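# Remove the cord tied around a flower bunch

## Task

Free the flowers from the cord wrapped around them, without deforming the stems or squashing any bloom.

## Robot and tools

Robot: two arms, left_arm and right_arm, each a six-joint arm ending in a parallel two-finger gripper. Bases in the scene frame: left_arm near (-0.001, +0.286, 0) m, right_arm near (-0.027, -0.243, 0) m, both facing +x. A two-camera stand is fixed behind the arms. Cameras: cam_high, cam_low, cam_left_wrist, cam_right_wrist, each 672x504.

Frame: the scene frame has its origin at table-top height midway between the nominal bases, +x out over the table, +z up, and left_arm on the +y side (this has nothing to do with which side an image shows). Printed hand positions and orientations are in this frame and may be off by a few centimetres, more at long reach. end_effector_position is the point between the finger pads, roughly 1 cm behind the tips. The fingers point along the gripper's +z and separate along its y.

Row layout (used by execute_actions and move): 14 numbers, each in [-1, 1]: dx, dy, dz, rx, ry, rz, opening for left_arm, then the same seven for right_arm. Both arms always appear. dx, dy, dz, rx, ry, rz are offsets, not poses: they are measured along scene-frame axes from that arm's Hand target as it stood when the action or move began, and rotation is about the Hand target's position. 1.0 equals 0.6 m of travel or 180 degrees of turn; rx, ry, rz form a single rotation vector. A translation longer than 1.0 gets scaled down along its direction. Opening is absolute, not an offset: +1 fully open (0.094 m), -1 closed. Sending 0 for an arm's opening is a real command, so to keep a gripper unchanged repeat its current value. Six zero pose numbers re-request the current Hand target.

execute_actions(actions, cameras): actions is a list of up to 15 actions; each action is a list of up to 15 rows, one per 1/30 s step, the last row held if fewer. Every row in an action counts from the start-of-action Hand target, and each new action starts from the updated one, so repeating an offset keeps moving. An empty list returns state plus images. cameras: names, ["all"], or []; a wrong name voids the call.

move(target, speed, blend, opening_speed, grip_force, blocking, cameras): straight-line paths toward one row or a list of up to 15 rows, all offsets from the same starting Hand targets. speed is in m/s (0.002 to 2.9, default 0.25; turning capped at twice that in rad/s), one value or one per target. blend in metres rounds corners; 0 stops at each target. opening_speed is scale units per second (0.2 or more); use it to close gently on soft things. grip_force is newtons per pad, 10 to 50, one value or one per arm, and persists; lower force closes slowly. blocking=false returns early while motion continues. Paths do not avoid obstacles or the other arm; grippers lag and overshoot more when fast or stretched. Avoid paths passing near an arm's own base. The result adds a move: line with the ending (done, off_target, moving, held, fault) and limits (paced = pose clipped, held = steps withheld).

wait(seconds 0 to 10): holds last commands; a running move continues. stop(): brakes a running move. zoom_image(camera, region [x0,y0,x1,y1] pixels, max 504x504): enlarges part of the latest image of that camera. read_manual: licence texts only. finished_scene(scene): ends the current scene for good; give its number.

Results: Hand target is the last commanded pose after clipping (orientation is clipped to within 40 degrees of the measured one each step). Grippers often rest short of it, by up to a few cm, with no contact implied; the next command re-requests it, otherwise send the remaining gap. grip_measured is the measured opening on the command scale (reads up to ~2.5 mm wide when empty, narrower than a squeezed object). grip_effort_nm is gripper motor effort, negative closing; it is not pad force and keeps a residue at rest. Joint torques include arm weight and have offsets and noise; joints 1-3 wrap at ±28 N m. Tool commands lists current commands. Joint velocities may be omitted when at rest. Action results also list end_effector_position at some steps.

Gripping: squeeze rises about 1 N per 0.001 below the touch reading, then jumps to the force limit near 20 N; grip_measured keeps following commands, so it does not reveal contact. Fragile or soft items (stems, blooms) need low grip_force, slow opening_speed and an opening only slightly below the contact value. Release by commanding well above grip_measured.

Cautions: a blocked arm keeps pushing until commanded back past its gripper. Faster contact and targets deeper past contact press harder. Never let the grippers, wrist cameras or fingers meet, and never close one gripper on the other's fingers; the clearance check won't prevent that. Wrist-camera cable contact counts as touching and too much force on it is harmful. Avoid drops, releasing moving items, hits on fixed or heavy things, and anything leaving the table. Loose objects may get nudged occasionally. Motors heat from holding loads, stretched poses or pushing at unreachable targets: MOTOR HOT at 75 °C, fault fold at 90 °C, collapse at 100 °C. Near the first joint's axis, small gripper motions can swing the whole arm.

Each tool is called after ">>>" as name(argument=value, ...) on one line, values as JSON.

## Session

>>> execute_actions(actions=[])

>>> zoom_image(camera="cam_high", region=[220, 160, 460, 340])

Scene clock: 0.00 s.
left_arm: end_effector_position=(+0.2805, +0.1600, +0.1939) grip_measured=+1.000 grip_effort_nm=n/a end_effector_quat_wxyz=(+0.593, +0.223, +0.771, -0.067) | right_arm: end_effector_position=(+0.2449, -0.1495, +0.2202) grip_measured=+1.000 grip_effort_nm=n/a end_effector_quat_wxyz=(+0.533, -0.038, +0.834, +0.135)
Joint positions: left_arm=[-0.478 0.69 0.367 0.032 -0.065 0.149 0.094] | right_arm=[0.373 0.644 0.572 -0.335 0.073 0.233 0.094]
Joint velocities: within noise
Joint torques (N m): no reading
Motor temperatures (°C): left_arm=[29 31 30 29 29 31 28] | right_arm=[27 30 31 33 29 29 29]
Heat: left arm: 31 °C; right arm: 33 °C.
Hand target: left_arm +0.2807, +0.1599, +0.1999; +0.600, +0.220, +0.766, -0.069 | right_arm +0.2454, -0.1496, +0.2288; +0.543, -0.037, +0.828, +0.137
Tool commands: left_gripper/opening=+1.0 right_gripper/opening=+1.0

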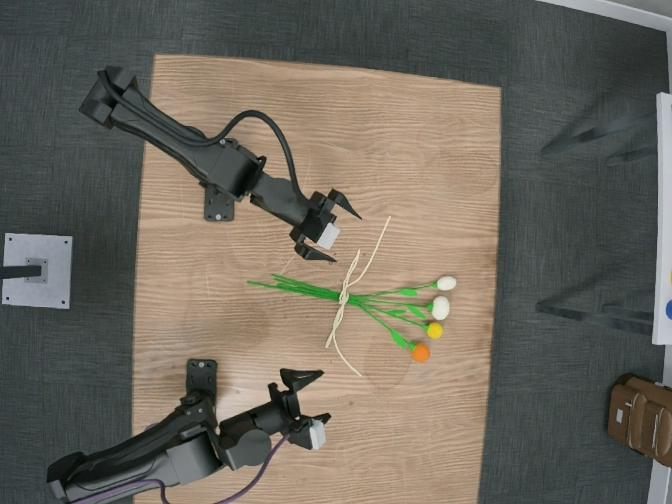

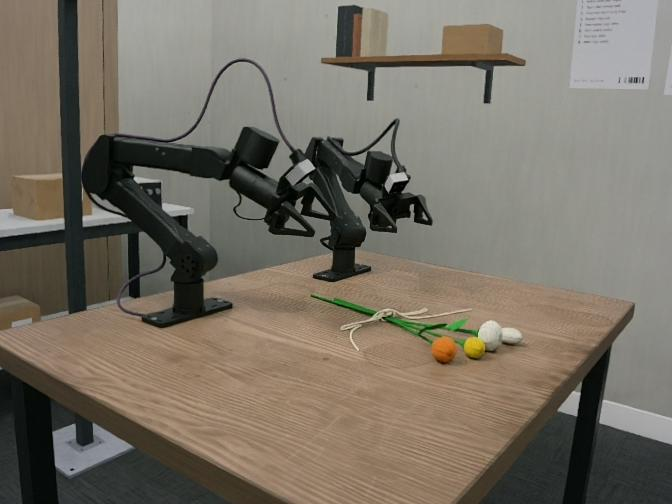

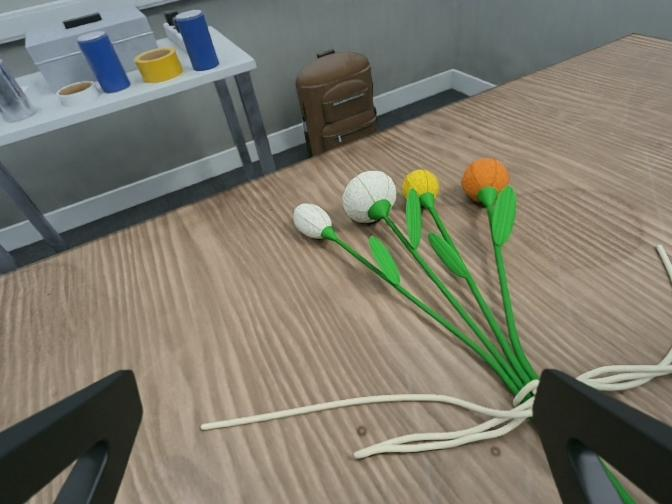

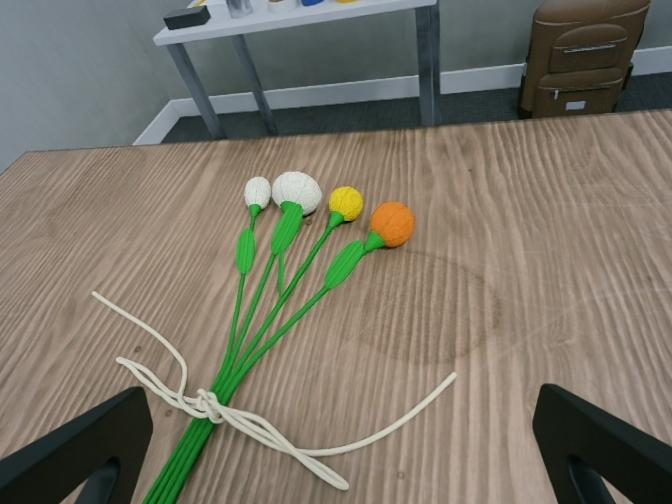

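Scaled by 2.100.

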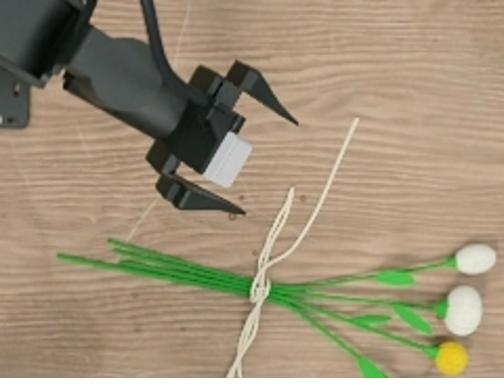

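>>> move(target=[0.2133, 0.0515, -0.2332, -0.2165, 0.4098, 0.4714, 0.2, 0.1375, 0.01, -0.2813, 0.0565, 0.3853, -0.2441, 0.2], speed=0.6, grip_force=40, cameras=["cam_left_wrist", "cam_right_wrist"])

Scene clock: 41.87 s.
left_arm: end_effector_position=(+0.4069, +0.1892, +0.0671) grip_measured=+0.203 grip_effort_nm=-0.13 end_effector_quat_wxyz=(+0.006, -0.559, +0.829, -0.012) | right_arm: end_effector_position=(+0.3201, -0.1450, +0.0566) grip_measured=+0.202 grip_effort_nm=-0.07 end_effector_quat_wxyz=(-0.005, +0.377, +0.926, -0.003)
Joint positions: left_arm=[-0.248 2.135 1.8 -1.209 0.007 -1.418 0.057] | right_arm=[0.271 1.951 1.485 -1.116 -0.001 1.044 0.056]
Joint torques (N m): left_arm=[0.21 -8.05 9.88 0.11 -0.06 -0.15] | right_arm=[-0.25 -7.61 8.5 0.06 0 0.1]
Motor temperatures (°C): left_arm=[29 31 35 34 29 31 28] | right_arm=[27 30 35 38 29 29 29]
Heat: left arm: 35 °C; right arm: 38 °C.
Hand target: left_arm +0.4087, +0.1909, +0.0600; +0.000, -0.565, +0.825, -0.001 | right_arm +0.3279, -0.1437, +0.0601; +0.000, +0.382, +0.924, +0.000
Off the commanded pose: left_arm 0.008 m, 2 deg | right_arm 0.009 m, 1 deg.
grip_force (N): 40, 40
move: done
Images, in order (width x height): cam_left_wrist 672x504, cam_right_wrist 672x504.

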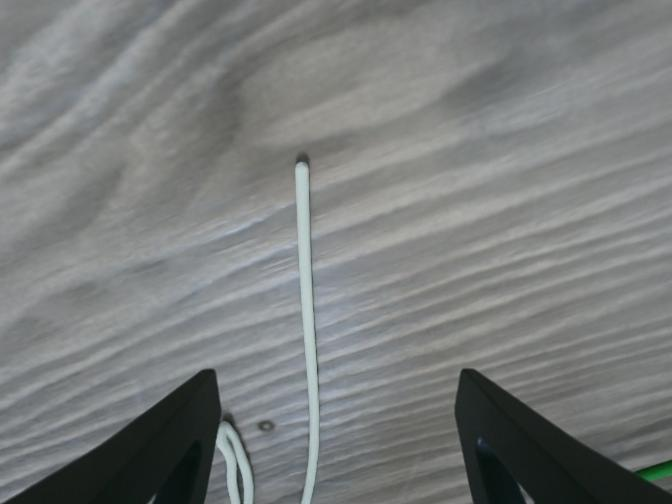

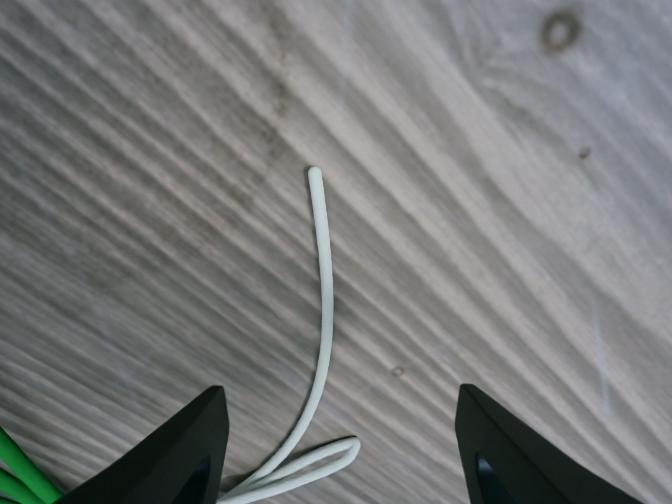

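>>> move(target=[[-0.02, 0.0067, -0.095, 0, 0, 0, 0.2, -0.009, 0, -0.1035, 0, 0, 0, 0.2], [-0.02, 0.0067, -0.087, 0, 0, 0, -1, -0.009, 0, -0.095, 0, 0, 0, -1], [-0.02, 0.0067, -0.04, 0, 0, 0, -1, -0.009, 0, -0.045, 0, 0, 0, -1]], speed=[0.1, 0.1, 0.1], cameras=["cam_left_wrist", "cam_right_wrist"])

Scene clock: 66.47 s.
left_arm: end_effector_position=(+0.3921, +0.1924, +0.0283) grip_measured=-0.975 grip_effort_nm=-0.83 end_effector_quat_wxyz=(-0.007, -0.559, +0.829, +0.002) | right_arm: end_effector_position=(+0.3110, -0.1471, +0.0158) grip_measured=-0.944 grip_effort_nm=-0.83 end_effector_quat_wxyz=(-0.022, +0.379, +0.925, -0.015)
Joint positions: left_arm=[-0.248 2.14 1.651 -1.093 0.008 -1.419 0.001] | right_arm=[0.271 2.001 1.385 -1.008 -0.003 1.049 0.003]
Joint torques (N m): left_arm=[0.5 -11.07 9.42 0.01 -0.08 -0.12] | right_arm=[0.24 -11.25 7.99 -0.03 0.01 0.07]
Heat: left arm: 35 °C; right arm: 37 °C.
Hand target: left_arm +0.3966, +0.1949, +0.0360; +0.000, -0.565, +0.825, -0.001 | right_arm +0.3226, -0.1436, +0.0330; +0.000, +0.382, +0.924, +0.000
Off the commanded pose: left_arm 0.009 m, 1 deg | right_arm 0.021 m, 3 deg.
grip_force (N): 40, 40
move: off_target (right_arm); target 2's new opening was sent with left_arm's hand 0.012 m and 2 deg from that target
Images, in order (width x height): cam_left_wrist 672x504, cam_right_wrist 672x504.

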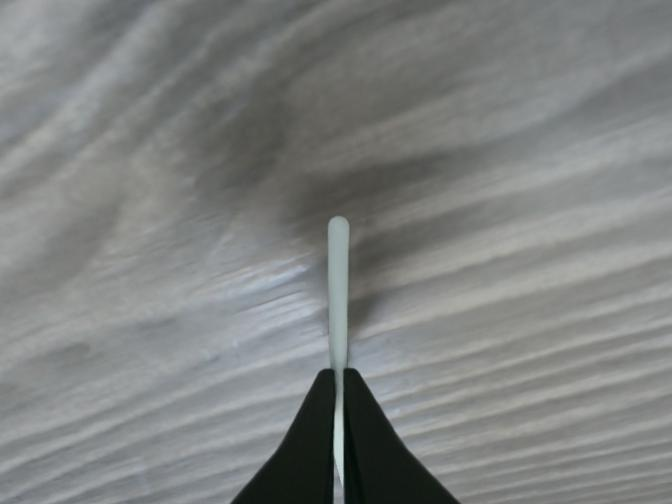

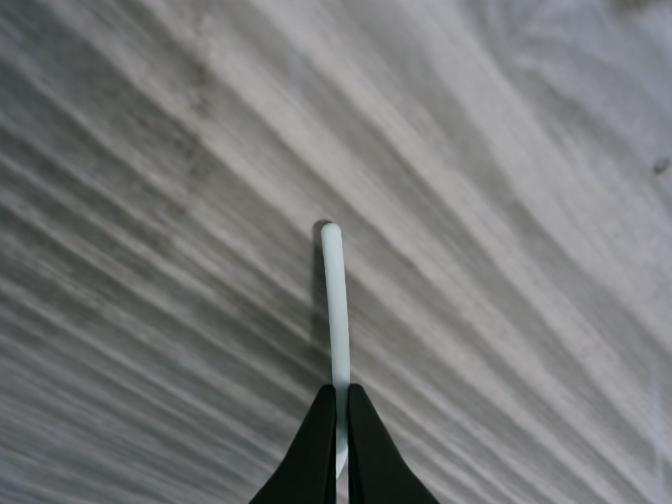

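>>> move(target=[0.027, 0.363, 0.01, 0, 0, 0, -1, -0.191, -0.321, 0.015, 0, 0, 0, -1], speed=0.1, cameras=["cam_high"])

Scene clock: 132.27 s.
left_arm: end_effector_position=(+0.4111, +0.4100, +0.0497) grip_measured=-0.975 grip_effort_nm=-0.83 end_effector_quat_wxyz=(+0.008, -0.568, +0.823, -0.008) | right_arm: end_effector_position=(+0.2102, -0.3361, +0.0378) grip_measured=-0.944 grip_effort_nm=-0.83 end_effector_quat_wxyz=(-0.010, +0.386, +0.922, +0.001)
Joint positions: left_arm=[0.279 2.198 1.83 -1.183 0.01 -0.912 0.001] | right_arm=[-0.381 1.594 0.971 -0.968 -0.003 0.412 0.003]
Joint torques (N m): left_arm=[0.02 -8.46 9.91 0.12 -0.1 0.05] | right_arm=[-0.2 -8.12 3.75 0.11 0.02 -0.1]
Motor temperatures (°C): left_arm=[29 41 34 30 29 31 30] | right_arm=[27 40 36 34 29 29 30]
Heat: left arm: 41 °C; right arm: 40 °C.
Hand target: left_arm +0.4130, +0.4126, +0.0420; +0.000, -0.565, +0.825, -0.001 | right_arm +0.2079, -0.3363, +0.0421; +0.000, +0.382, +0.924, +0.000
Off the commanded pose: left_arm 0.008 m, 1 deg | right_arm 0.005 m, 1 deg.
grip_force (N): 40, 40
move: done
Images, in order (width x height): cam_high 672x504.

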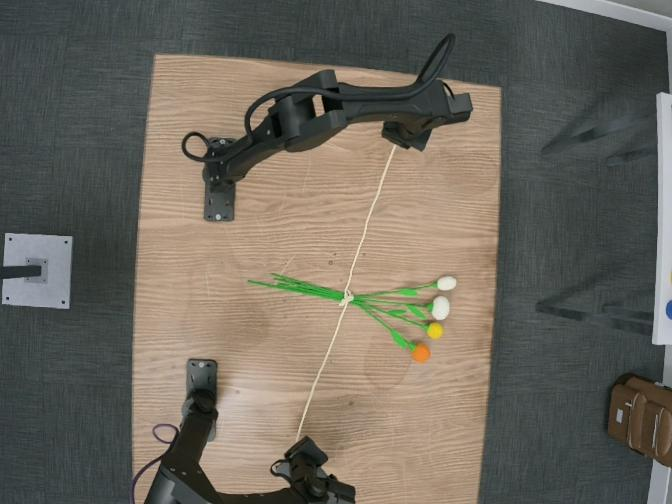

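>>> zoom_image(camera="cam_high", region=[290, 240, 410, 360])

Scaled by 4.200.

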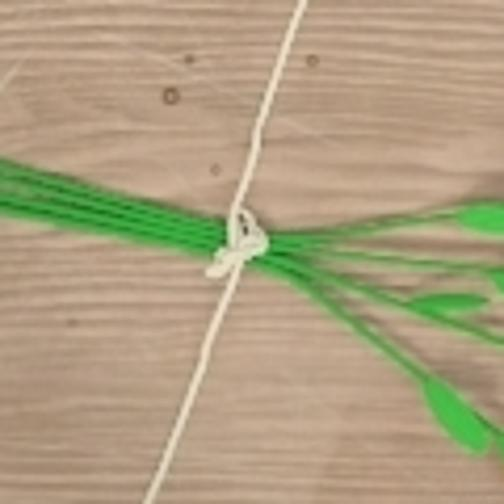

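>>> move(target=[0.012, 0.045, 0, 0, 0, 0, -1, -0.012, -0.045, 0, 0, 0, 0, -1], speed=0.06, cameras=["cam_high"])

>>> zoom_image(camera="cam_high", region=[290, 240, 410, 360])

Scene clock: 154.73 s.
left_arm: end_effector_position=(+0.4188, +0.4358, +0.0505) grip_measured=-0.975 grip_effort_nm=-0.82 end_effector_quat_wxyz=(+0.008, -0.567, +0.824, -0.008) | right_arm: end_effector_position=(+0.1989, -0.3609, +0.0378) grip_measured=-0.944 grip_effort_nm=-0.83 end_effector_quat_wxyz=(-0.010, +0.385, +0.923, +0.002)
Joint positions: left_arm=[0.33 2.267 1.947 -1.231 0.01 -0.859 0.001] | right_arm=[-0.488 1.594 0.971 -0.968 -0.003 0.304 0.003]
Joint torques (N m): left_arm=[0.27 -8.91 9.95 0.14 -0.1 0.06] | right_arm=[-0.36 -6.61 5.33 0.15 0.03 -0.11]
Heat: left arm: 39 °C; right arm: 39 °C.
Hand target: left_arm +0.4202, +0.4395, +0.0420; +0.000, -0.565, +0.825, -0.001 | right_arm +0.2007, -0.3633, +0.0421; +0.000, +0.382, +0.924, +0.000
Off the commanded pose: left_arm 0.009 m, 1 deg | right_arm 0.005 m, 1 deg.
grip_force (N): 40, 40
move: done
Images, in order (width x height): cam_high 672x504.

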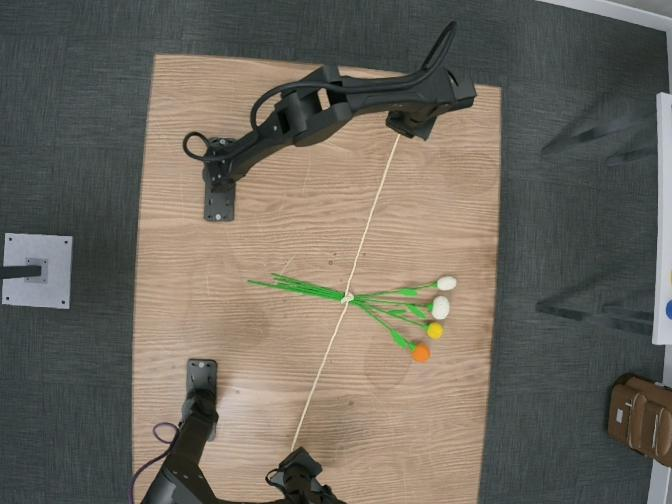

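Scaled by 4.200.

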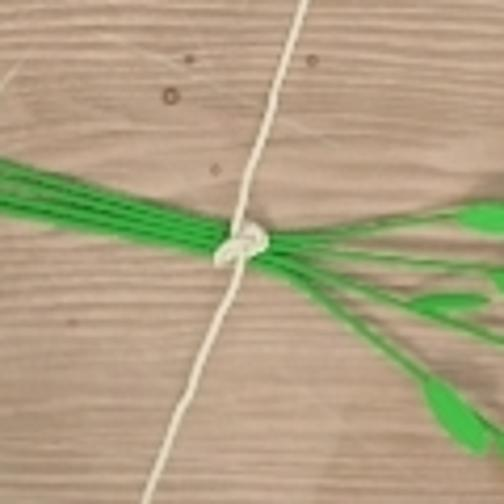

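>>> move(target=[[-0.003, -0.012, 0, 0, 0, 0, -1, 0.174, -0.008, -0.01, 0, 0, 0, -1], [-0.006, -0.024, -0.01, 0, 0, 0, -1, 0.4905, 0.089, -0.02, 0, 0, 0, -1]], speed=0.15, blend=[0.05, 0], cameras=["cam_high", "cam_low"])

>>> zoom_image(camera="cam_high", region=[290, 240, 410, 360])

Scene clock: 185.80 s.
left_arm: end_effector_position=(+0.4176, +0.4277, +0.0412) grip_measured=-0.975 grip_effort_nm=-0.82 end_effector_quat_wxyz=(+0.002, -0.564, +0.826, -0.006) | right_arm: end_effector_position=(+0.4923, -0.3081, +0.0343) grip_measured=-0.944 grip_effort_nm=-0.83 end_effector_quat_wxyz=(+0.029, +0.377, +0.926, +0.009)
Joint positions: left_arm=[0.313 2.267 1.91 -1.206 0.01 -0.869 0.001] | right_arm=[-0.128 2.78 2.832 -1.562 -0.003 0.645 0.003]
Joint torques (N m): left_arm=[-0.84 -11.44 5.97 0.32 -0.1 -0.13] | right_arm=[-0.14 -11.63 8.44 0.19 0.01 0.07]
Heat: left arm: 38 °C; right arm: 38 °C.
Hand target: left_arm +0.4166, +0.4252, +0.0360; +0.000, -0.565, +0.825, -0.001 | right_arm +0.4951, -0.3097, +0.0302; +0.000, +0.382, +0.924, +0.000
Off the commanded pose: left_arm 0.006 m, 1 deg | right_arm 0.005 m, 4 deg.
elbow stopped short (right arm): the move would have taken joint 3 (elbow) straighter than the controller allows.
joint sent to its limit (right arm) — joint 4 (wrist pitch), lower limit. The joint targets are off in orientation, not in position.
grip_force (N): 40, 40
move: off_target (right_arm)
Images, in order (width x height): cam_high 672x504, cam_low 672x504.

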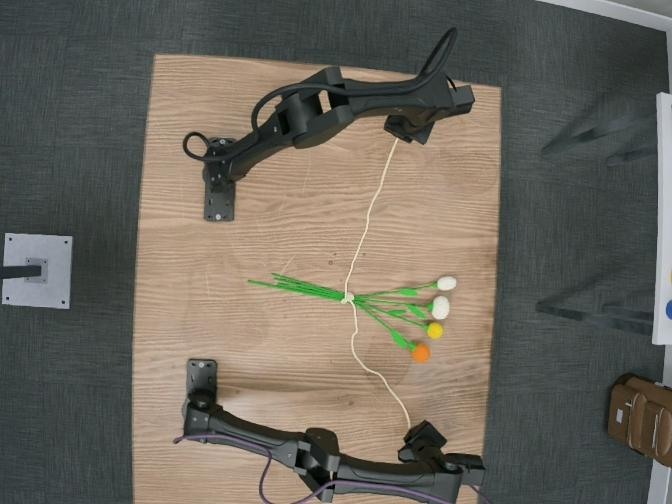

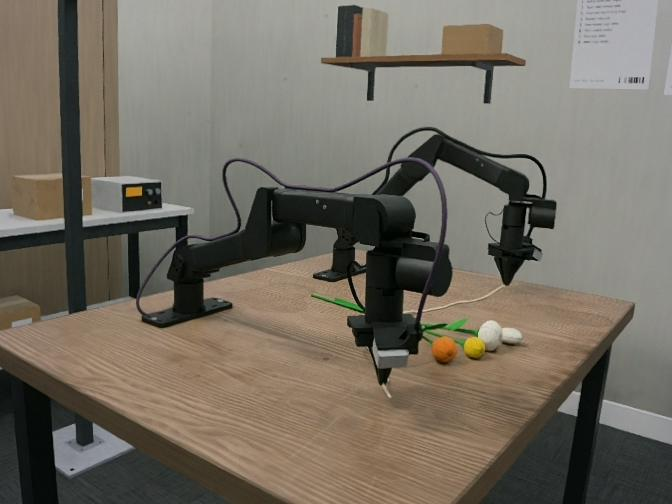

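Scaled by 4.200.

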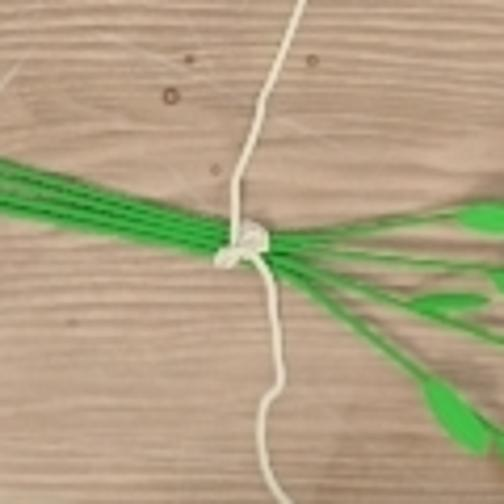

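>>> move(target=[[0, 0, -0.055, 0, 0, 0, -1, -0.058, 0.017, -0.054, 0, 0, 0, -1], [0, 0, -0.055, 0, 0, 0, -0.4, -0.058, 0.017, -0.054, 0, 0, 0, -0.4], [0, 0, 0.09, 0, 0, 0, -0.4, -0.058, 0.017, 0.08, 0, 0, 0, -0.4]], speed=[0.08, 0.08, 0.15], cameras=["cam_high"])

>>> zoom_image(camera="cam_high", region=[290, 240, 410, 360])

Scene clock: 213.77 s.
left_arm: end_effector_position=(+0.4134, +0.4262, +0.0819) grip_measured=-0.403 grip_effort_nm=0.18 end_effector_quat_wxyz=(-0.009, -0.564, +0.826, -0.003) | right_arm: end_effector_position=(+0.4582, -0.2992, +0.0811) grip_measured=-0.402 grip_effort_nm=0.11 end_effector_quat_wxyz=(+0.012, +0.379, +0.925, +0.005)
Joint positions: left_arm=[0.313 2.267 2.071 -1.391 0.01 -0.87 0.028] | right_arm=[-0.119 2.544 2.561 -1.562 -0.004 0.658 0.028]
Joint torques (N m): left_arm=[-0.84 -12.16 9.51 0.03 -0.1 -0.13] | right_arm=[0.02 -11.29 7.19 0.15 0.01 0.09]
Heat: left arm: 39 °C; right arm: 41 °C.
Hand target: left_arm +0.4166, +0.4252, +0.0900; +0.000, -0.565, +0.825, -0.001 | right_arm +0.4603, -0.2995, +0.0781; +0.000, +0.382, +0.924, +0.000
Off the commanded pose: left_arm 0.009 m, 1 deg | right_arm 0.004 m, 2 deg.
joint sent to its limit (right arm) — joint 4 (wrist pitch), lower limit. The joint targets still meet the commanded pose.
grip_force (N): 40, 40
move: done; target 2's new opening was sent with left_arm's hand 0.017 m and 2 deg from that target
Images, in order (width x height): cam_high 672x504.

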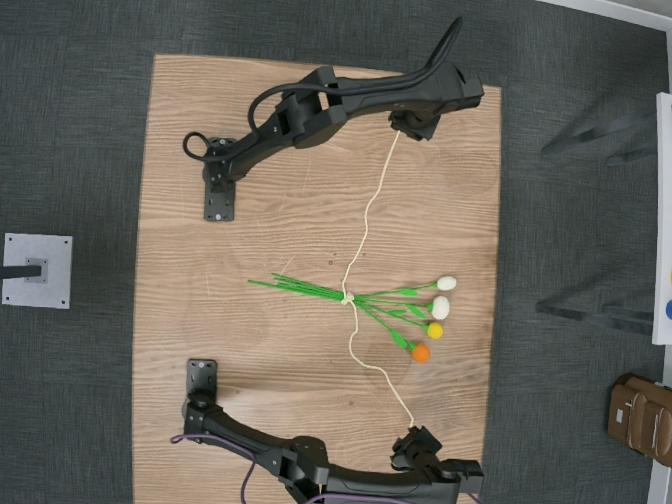

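Scaled by 4.200.

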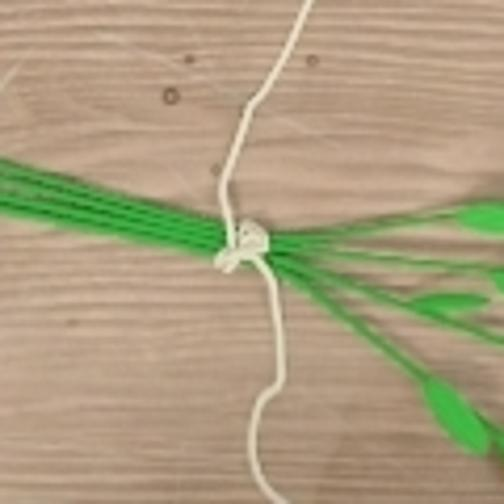

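>>> move(target=[[-0.094, -0.209, 0.083, 0, 0, -0.382, -1, -0.167, 0.166, 0.07, 0, 0, 0.25, -0.68], [-0.298, -0.613, 0.053, -0.1366, 0.1137, 0.7473, -1, -0.267, 0.374, -0.005, 0.172, -0.415, 0.651, -0.68]], speed=0.35, blend=[0.04, 0], cameras=["all"])

Scene clock: 325.33 s.
left_arm: end_effector_position=(+0.2433, +0.0604, +0.1236) grip_measured=-0.997 grip_effort_nm=-0.15 end_effector_quat_wxyz=(+0.203, +0.949, +0.231, +0.069) | right_arm: end_effector_position=(+0.2944, -0.0798, +0.0689) grip_measured=-0.678 grip_effort_nm=-0.07 end_effector_quat_wxyz=(-0.369, +0.597, -0.609, -0.370)
Joint positions: left_arm=[-0.691 1.422 1.071 -0.808 0.137 1.961 0] | right_arm=[0.004 1.929 1.076 -0.696 -1.1 -1.534 0.015]
Joint torques (N m): left_arm=[-0.58 -5.3 7.1 1.04 0.27 0.11] | right_arm=[0.44 -6.35 7.34 0.07 -0.79 -0.09]
Heat: left arm: 44 °C; right arm: 43 °C.
Hand target: left_arm +0.2377, +0.0574, +0.1218; +0.208, +0.951, +0.220, +0.059 | right_arm +0.3001, -0.0753, +0.0751; -0.380, +0.597, -0.596, -0.380
Off the commanded pose: left_arm 0.007 m, 2 deg | right_arm 0.010 m, 2 deg.
grip_force (N): 40, 40
move: done

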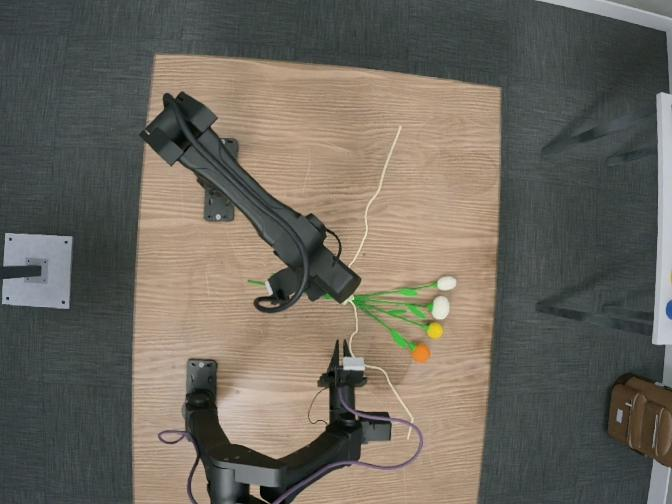

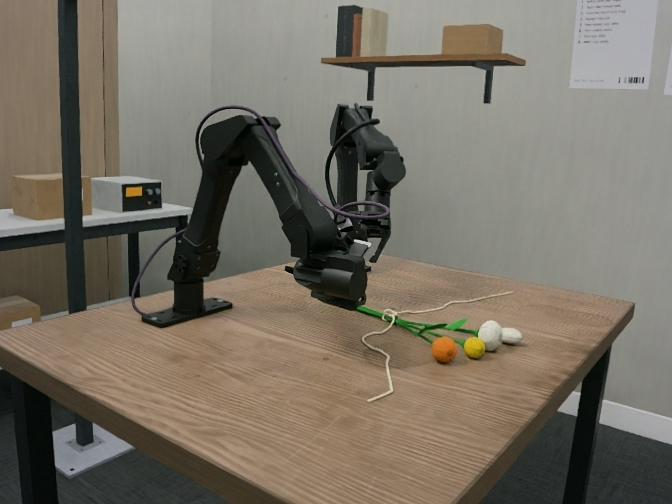

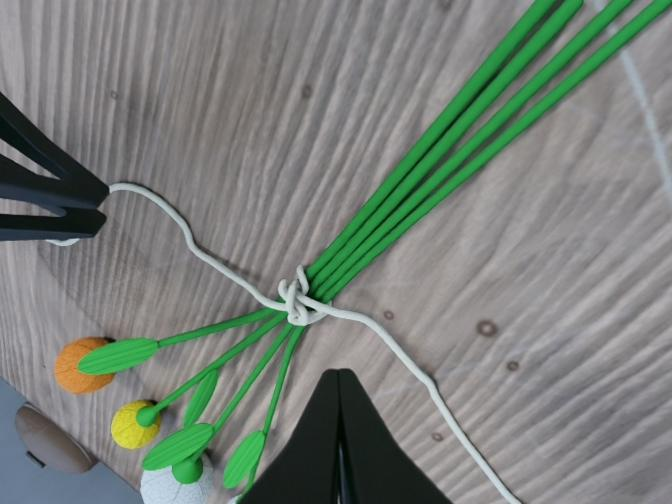

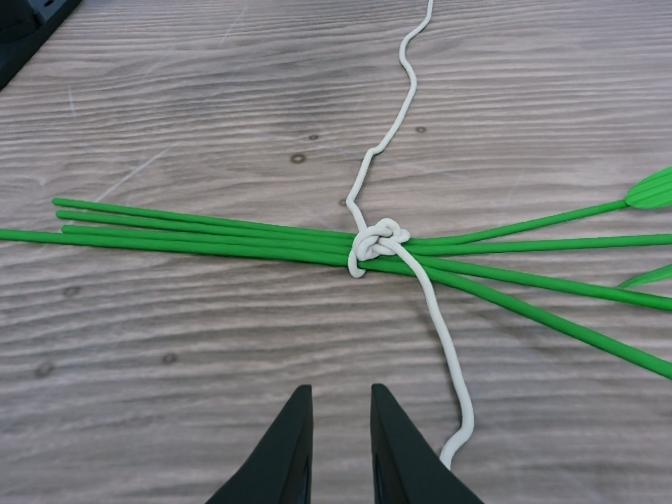

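>>> zoom_image(camera="cam_right_wrist", region=[300, 180, 480, 315])

>>> zoom_image(camera="cam_left_wrist", region=[220, 220, 400, 355])

Scaled by 2.800.

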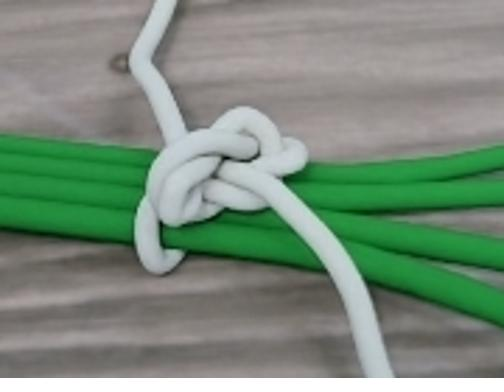

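Scaled by 2.800.

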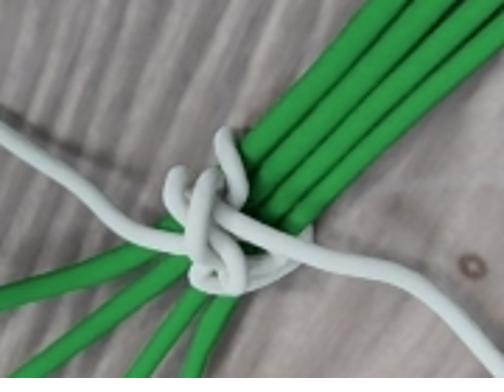

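>>> move(target=[0.0347, -0.0773, -0.2113, 0, 0, 0, -1, 0.005, 0.0505, -0.12, 0, 0, 0, -0.6], speed=0.12, cameras=["cam_high", "cam_right_wrist", "cam_left_wrist"])

Scene clock: 407.47 s.
left_arm: end_effector_position=(+0.2683, +0.0079, +0.0137) grip_measured=-0.997 grip_effort_nm=-0.15 end_effector_quat_wxyz=(+0.225, +0.946, +0.218, +0.077) | right_arm: end_effector_position=(+0.3109, -0.0467, +0.0126) grip_measured=-0.602 grip_effort_nm=0.11 end_effector_quat_wxyz=(-0.390, +0.604, -0.590, -0.366)
Joint positions: left_arm=[-0.764 1.745 0.907 -0.266 0.122 1.912 0] | right_arm=[0.095 2.097 1.01 -0.244 -1.115 -1.349 0.019]
Joint torques (N m): left_arm=[-0.81 -4.4 5.38 1.17 0.11 -0.1] | right_arm=[0.34 -6.83 2.52 0.52 -0.58 0.07]
Heat: left arm: 40 °C; right arm: 41 °C.
Hand target: left_arm +0.2586, +0.0110, -0.0049; +0.208, +0.951, +0.220, +0.060 | right_arm +0.3030, -0.0449, +0.0031; -0.380, +0.597, -0.596, -0.380
Off the commanded pose: left_arm 0.021 m, 3 deg | right_arm 0.012 m, 2 deg.
grip_force (N): 40, 40
move: off_target (left_arm, right_arm)
Images, in order (width x height): cam_high 672x504, cam_left_wrist 672x504, cam_right_wrist 672x504.

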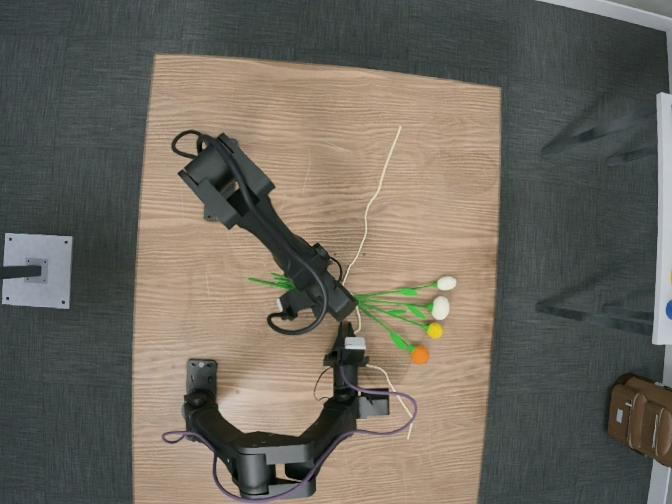

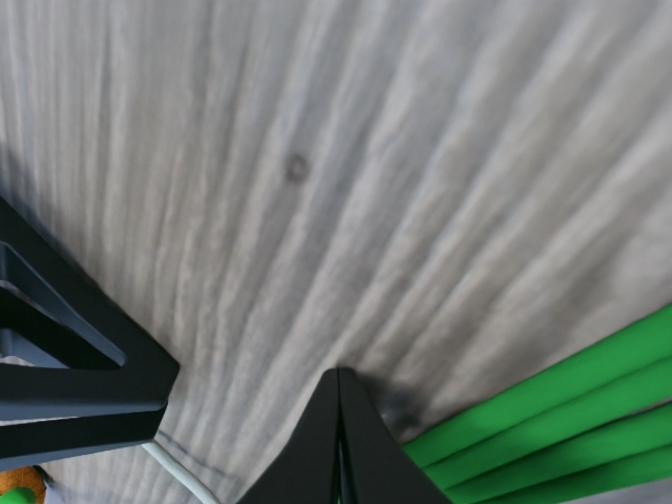

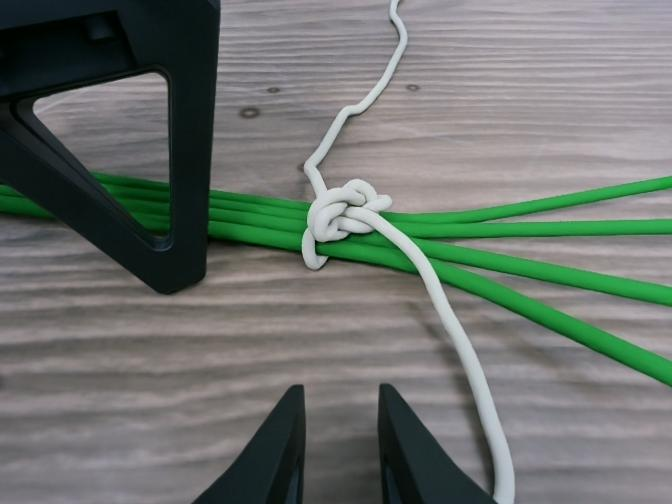

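>>> move(target=[0, 0, 0, 0, 0, 0, -1, -0.011, 0.06, 0, 0, 0, 0, -0.6], speed=0.06, cameras=["cam_right_wrist"])

Scene clock: 440.50 s.
left_arm: end_effector_position=(+0.2683, +0.0079, +0.0137) grip_measured=-0.997 grip_effort_nm=-0.15 end_effector_quat_wxyz=(+0.225, +0.946, +0.218, +0.077) | right_arm: end_effector_position=(+0.3044, -0.0070, +0.0125) grip_measured=-0.602 grip_effort_nm=0.11 end_effector_quat_wxyz=(-0.399, +0.603, -0.578, -0.377)
Joint positions: left_arm=[-0.764 1.745 0.907 -0.266 0.122 1.912 0] | right_arm=[0.206 2.097 0.945 0.037 -1.112 -1.121 0.019]
Joint torques (N m): left_arm=[-0.81 -4.4 5.38 1.17 0.11 -0.1] | right_arm=[0.29 -8.51 2.04 0.61 -0.24 0.12]
Heat: left arm: 39 °C; right arm: 42 °C.
Hand target: left_arm +0.2586, +0.0110, -0.0049; +0.208, +0.951, +0.220, +0.060 | right_arm +0.2965, -0.0089, +0.0031; -0.380, +0.597, -0.596, -0.380
Off the commanded pose: left_arm 0.021 m, 3 deg | right_arm 0.012 m, 3 deg.
grip_force (N): 40, 40
move: off_target (left_arm, right_arm)
Images, in order (width x height): cam_right_wrist 672x504.

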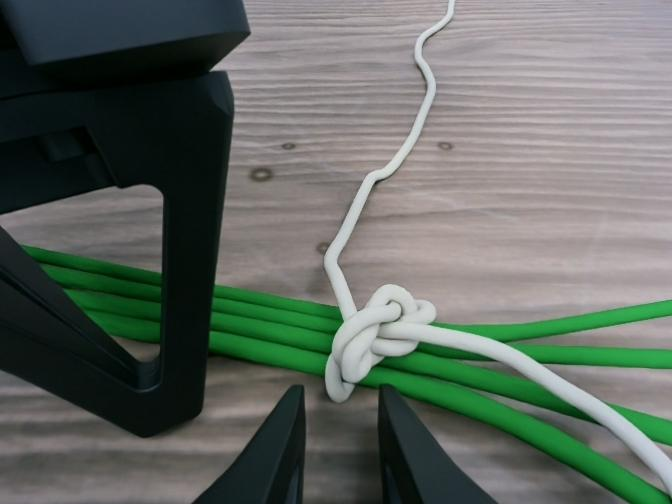

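>>> move(target=[[0, 0, 0, 0, 0, 0, -1, 0, 0.012, 0, 0, 0, 0, -0.6], [0, 0, 0, 0, 0, 0, -1, 0, 0.012, 0, 0, 0, 0, -1]], speed=0.04, cameras=["cam_right_wrist"])

Scene clock: 454.13 s.
left_arm: end_effector_position=(+0.2683, +0.0079, +0.0137) grip_measured=-0.997 grip_effort_nm=-0.15 end_effector_quat_wxyz=(+0.225, +0.946, +0.218, +0.077) | right_arm: end_effector_position=(+0.3047, -0.0008, +0.0120) grip_measured=-0.962 grip_effort_nm=-0.80 end_effector_quat_wxyz=(-0.396, +0.600, -0.583, -0.377)
Joint positions: left_arm=[-0.764 1.745 0.907 -0.266 0.122 1.912 0] | right_arm=[0.225 2.097 0.938 0.08 -1.098 -1.069 0.002]
Joint torques (N m): left_arm=[-0.81 -4.41 5.39 1.17 0.11 -0.1] | right_arm=[0.46 -8.43 2.18 0.64 -0.26 0.06]
Heat: left arm: 38 °C; right arm: 43 °C.
Hand target: left_arm +0.2586, +0.0110, -0.0049; +0.208, +0.951, +0.220, +0.060 | right_arm +0.2965, -0.0018, +0.0031; -0.380, +0.597, -0.596, -0.380
Off the commanded pose: left_arm 0.021 m, 3 deg | right_arm 0.012 m, 2 deg.
grip_force (N): 40, 40
move: off_target (left_arm, right_arm); target 2's new opening was sent with right_arm's hand 0.014 m and 3 deg from that target
Images, in order (width x height): cam_right_wrist 672x504.

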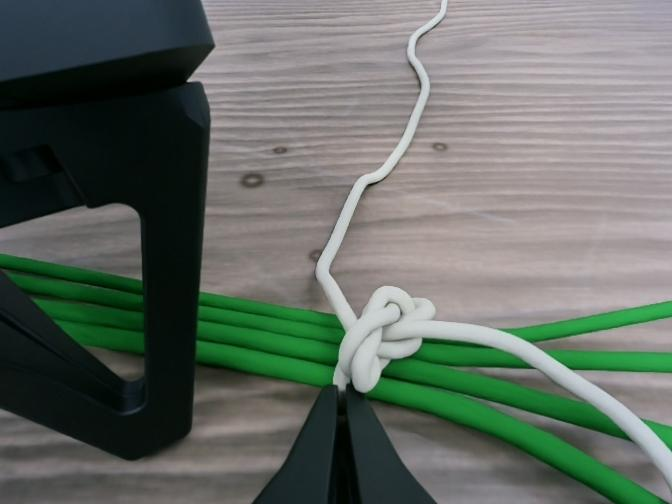

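>>> move(target=[0, 0, 0, 0, 0, 0, -1, 0.005, -0.2, 0.04, 0, 0, 0, -1], speed=0.06, cameras=["cam_high", "cam_left_wrist", "cam_right_wrist"])

Scene clock: 465.27 s.
left_arm: end_effector_position=(+0.2687, +0.0020, +0.0138) grip_measured=-0.997 grip_effort_nm=-0.15 end_effector_quat_wxyz=(+0.234, +0.945, +0.213, +0.078) | right_arm: end_effector_position=(+0.2946, -0.1219, +0.0252) grip_measured=-0.965 grip_effort_nm=-0.83 end_effector_quat_wxyz=(-0.374, +0.600, -0.600, -0.375)
Joint positions: left_arm=[-0.771 1.753 0.907 -0.242 0.129 1.912 0] | right_arm=[-0.13 2.121 1.133 -0.845 -1.098 -1.862 0.002]
Joint torques (N m): left_arm=[-0.16 -5.01 5.48 0.95 0.04 -0.11] | right_arm=[-0.29 -7.15 5.94 -0.33 -0.66 -0.15]
Heat: left arm: 38 °C; right arm: 43 °C.
Hand target: left_arm +0.2586, +0.0110, -0.0049; +0.208, +0.951, +0.220, +0.060 | right_arm +0.2994, -0.1217, +0.0271; -0.380, +0.597, -0.596, -0.380
Off the commanded pose: left_arm 0.023 m, 4 deg | right_arm 0.005 m, 1 deg.
grip_force (N): 40, 40
move: off_target (left_arm)
Images, in order (width x height): cam_high 672x504, cam_left_wrist 672x504, cam_right_wrist 672x504.

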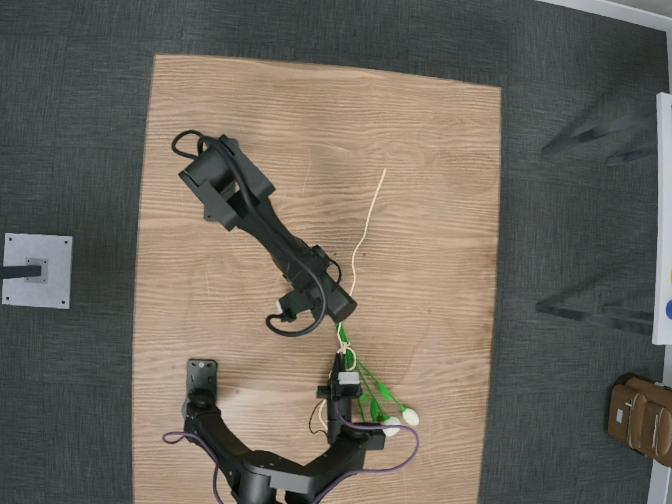

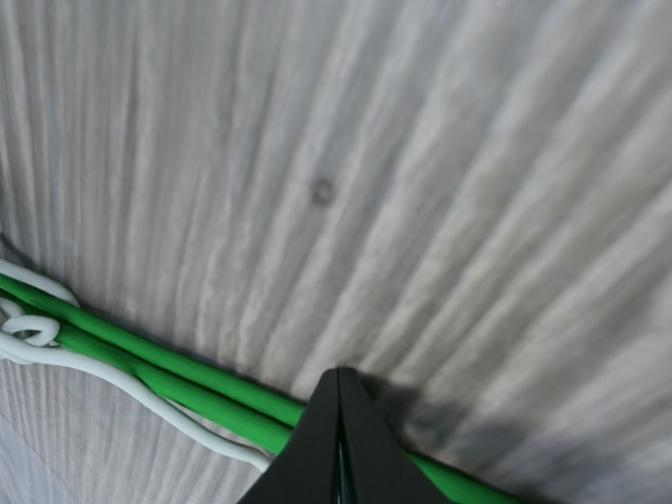

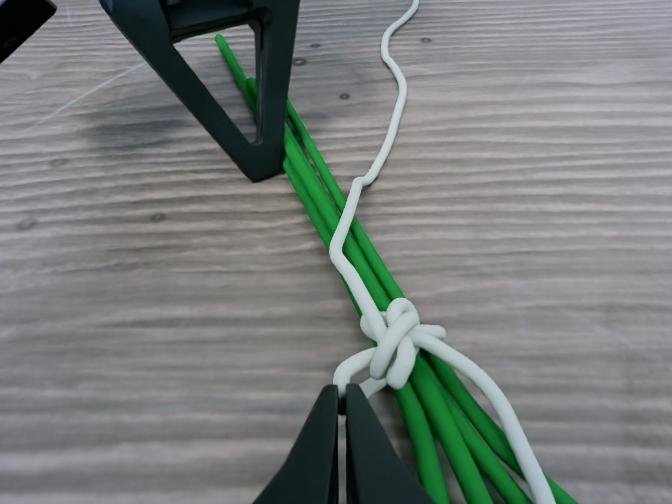

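>>> zoom_image(camera="cam_right_wrist", region=[300, 270, 480, 420])

Scaled by 2.800.

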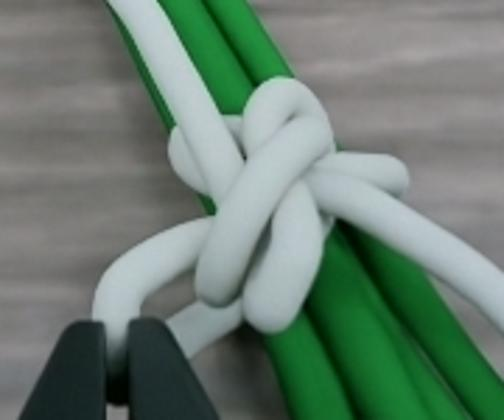

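>>> zoom_image(camera="cam_right_wrist", region=[330, 290, 460, 400])

Scaled by 3.877.

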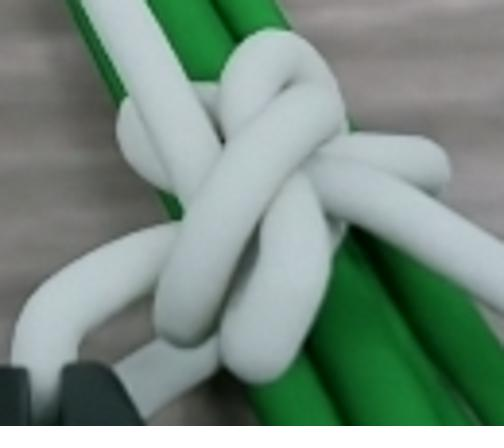

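>>> move(target=[[0, 0, 0, 0, 0, 0, -1, 0, 0, 0, 0, 0, 0, -0.4], [-0.0347, 0.0773, 0.2113, 0, 0, 0, -1, 0, -0.1, 0.05, 0, 0, 0, -0.4]], speed=0.15, cameras=["cam_high", "cam_left_wrist", "cam_right_wrist"])

Scene clock: 594.07 s.
left_arm: end_effector_position=(+0.2375, +0.0595, +0.1094) grip_measured=-0.997 grip_effort_nm=-0.15 end_effector_quat_wxyz=(+0.193, +0.953, +0.226, +0.060) | right_arm: end_effector_position=(+0.2915, -0.1798, +0.0485) grip_measured=-0.402 grip_effort_nm=0.11 end_effector_quat_wxyz=(-0.361, +0.585, -0.622, -0.375)
Joint positions: left_arm=[-0.705 1.438 1.038 -0.785 0.136 1.961 0] | right_arm=[-0.301 2.138 1.267 -1.206 -1.019 -2.097 0.028]
Joint torques (N m): left_arm=[0.68 -6.78 10.09 0.79 0.28 0.11] | right_arm=[-0.21 -9.36 6.2 -0.63 -0.53 -0.12]
Heat: left arm: 38 °C; right arm: 42 °C.
Hand target: left_arm +0.2378, +0.0574, +0.1217; +0.208, +0.951, +0.220, +0.059 | right_arm +0.2995, -0.1817, +0.0572; -0.380, +0.597, -0.596, -0.380
Off the commanded pose: left_arm 0.013 m, 2 deg | right_arm 0.012 m, 4 deg.
joint sent to its limit (right arm) — joint 6 (wrist roll), lower limit. The joint targets are off in orientation, not in position.
grip_force (N): 40, 40
move: off_target (left_arm, right_arm)
Images, in order (width x height): cam_high 672x504, cam_left_wrist 672x504, cam_right_wrist 672x504.

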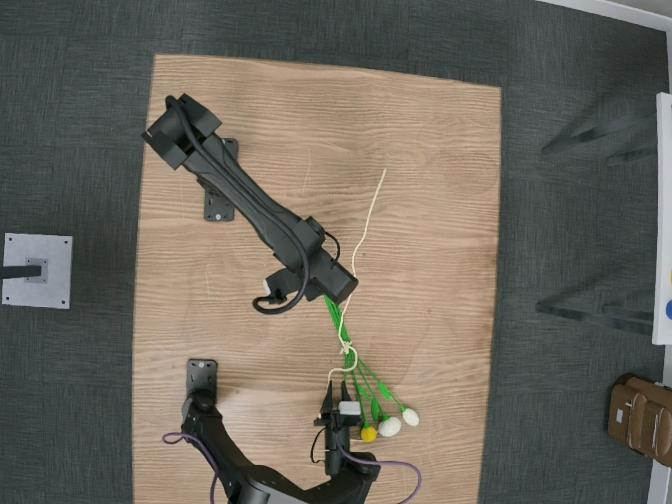

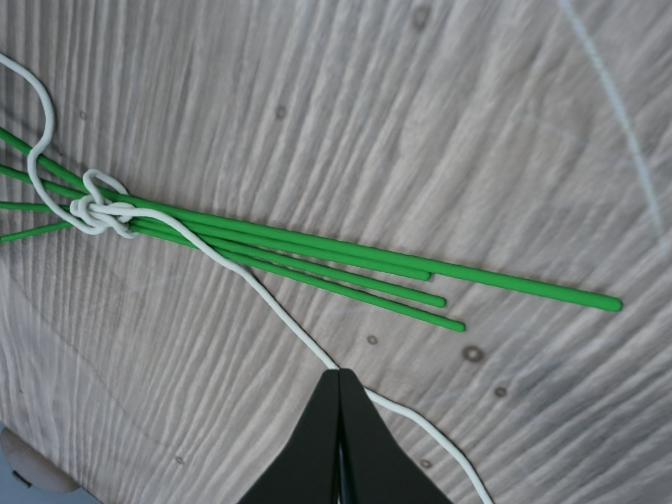

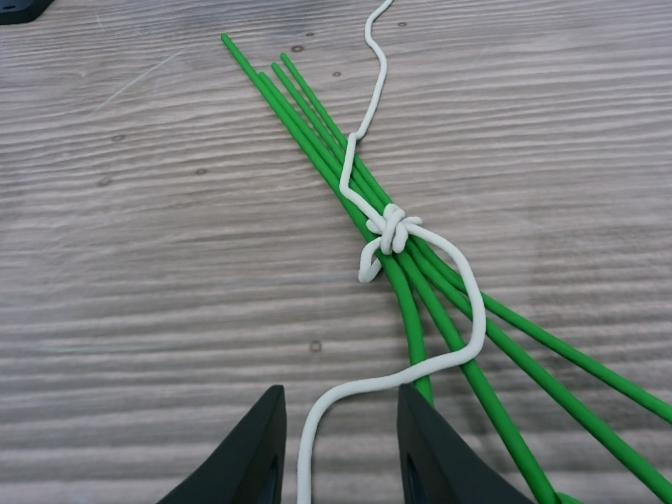

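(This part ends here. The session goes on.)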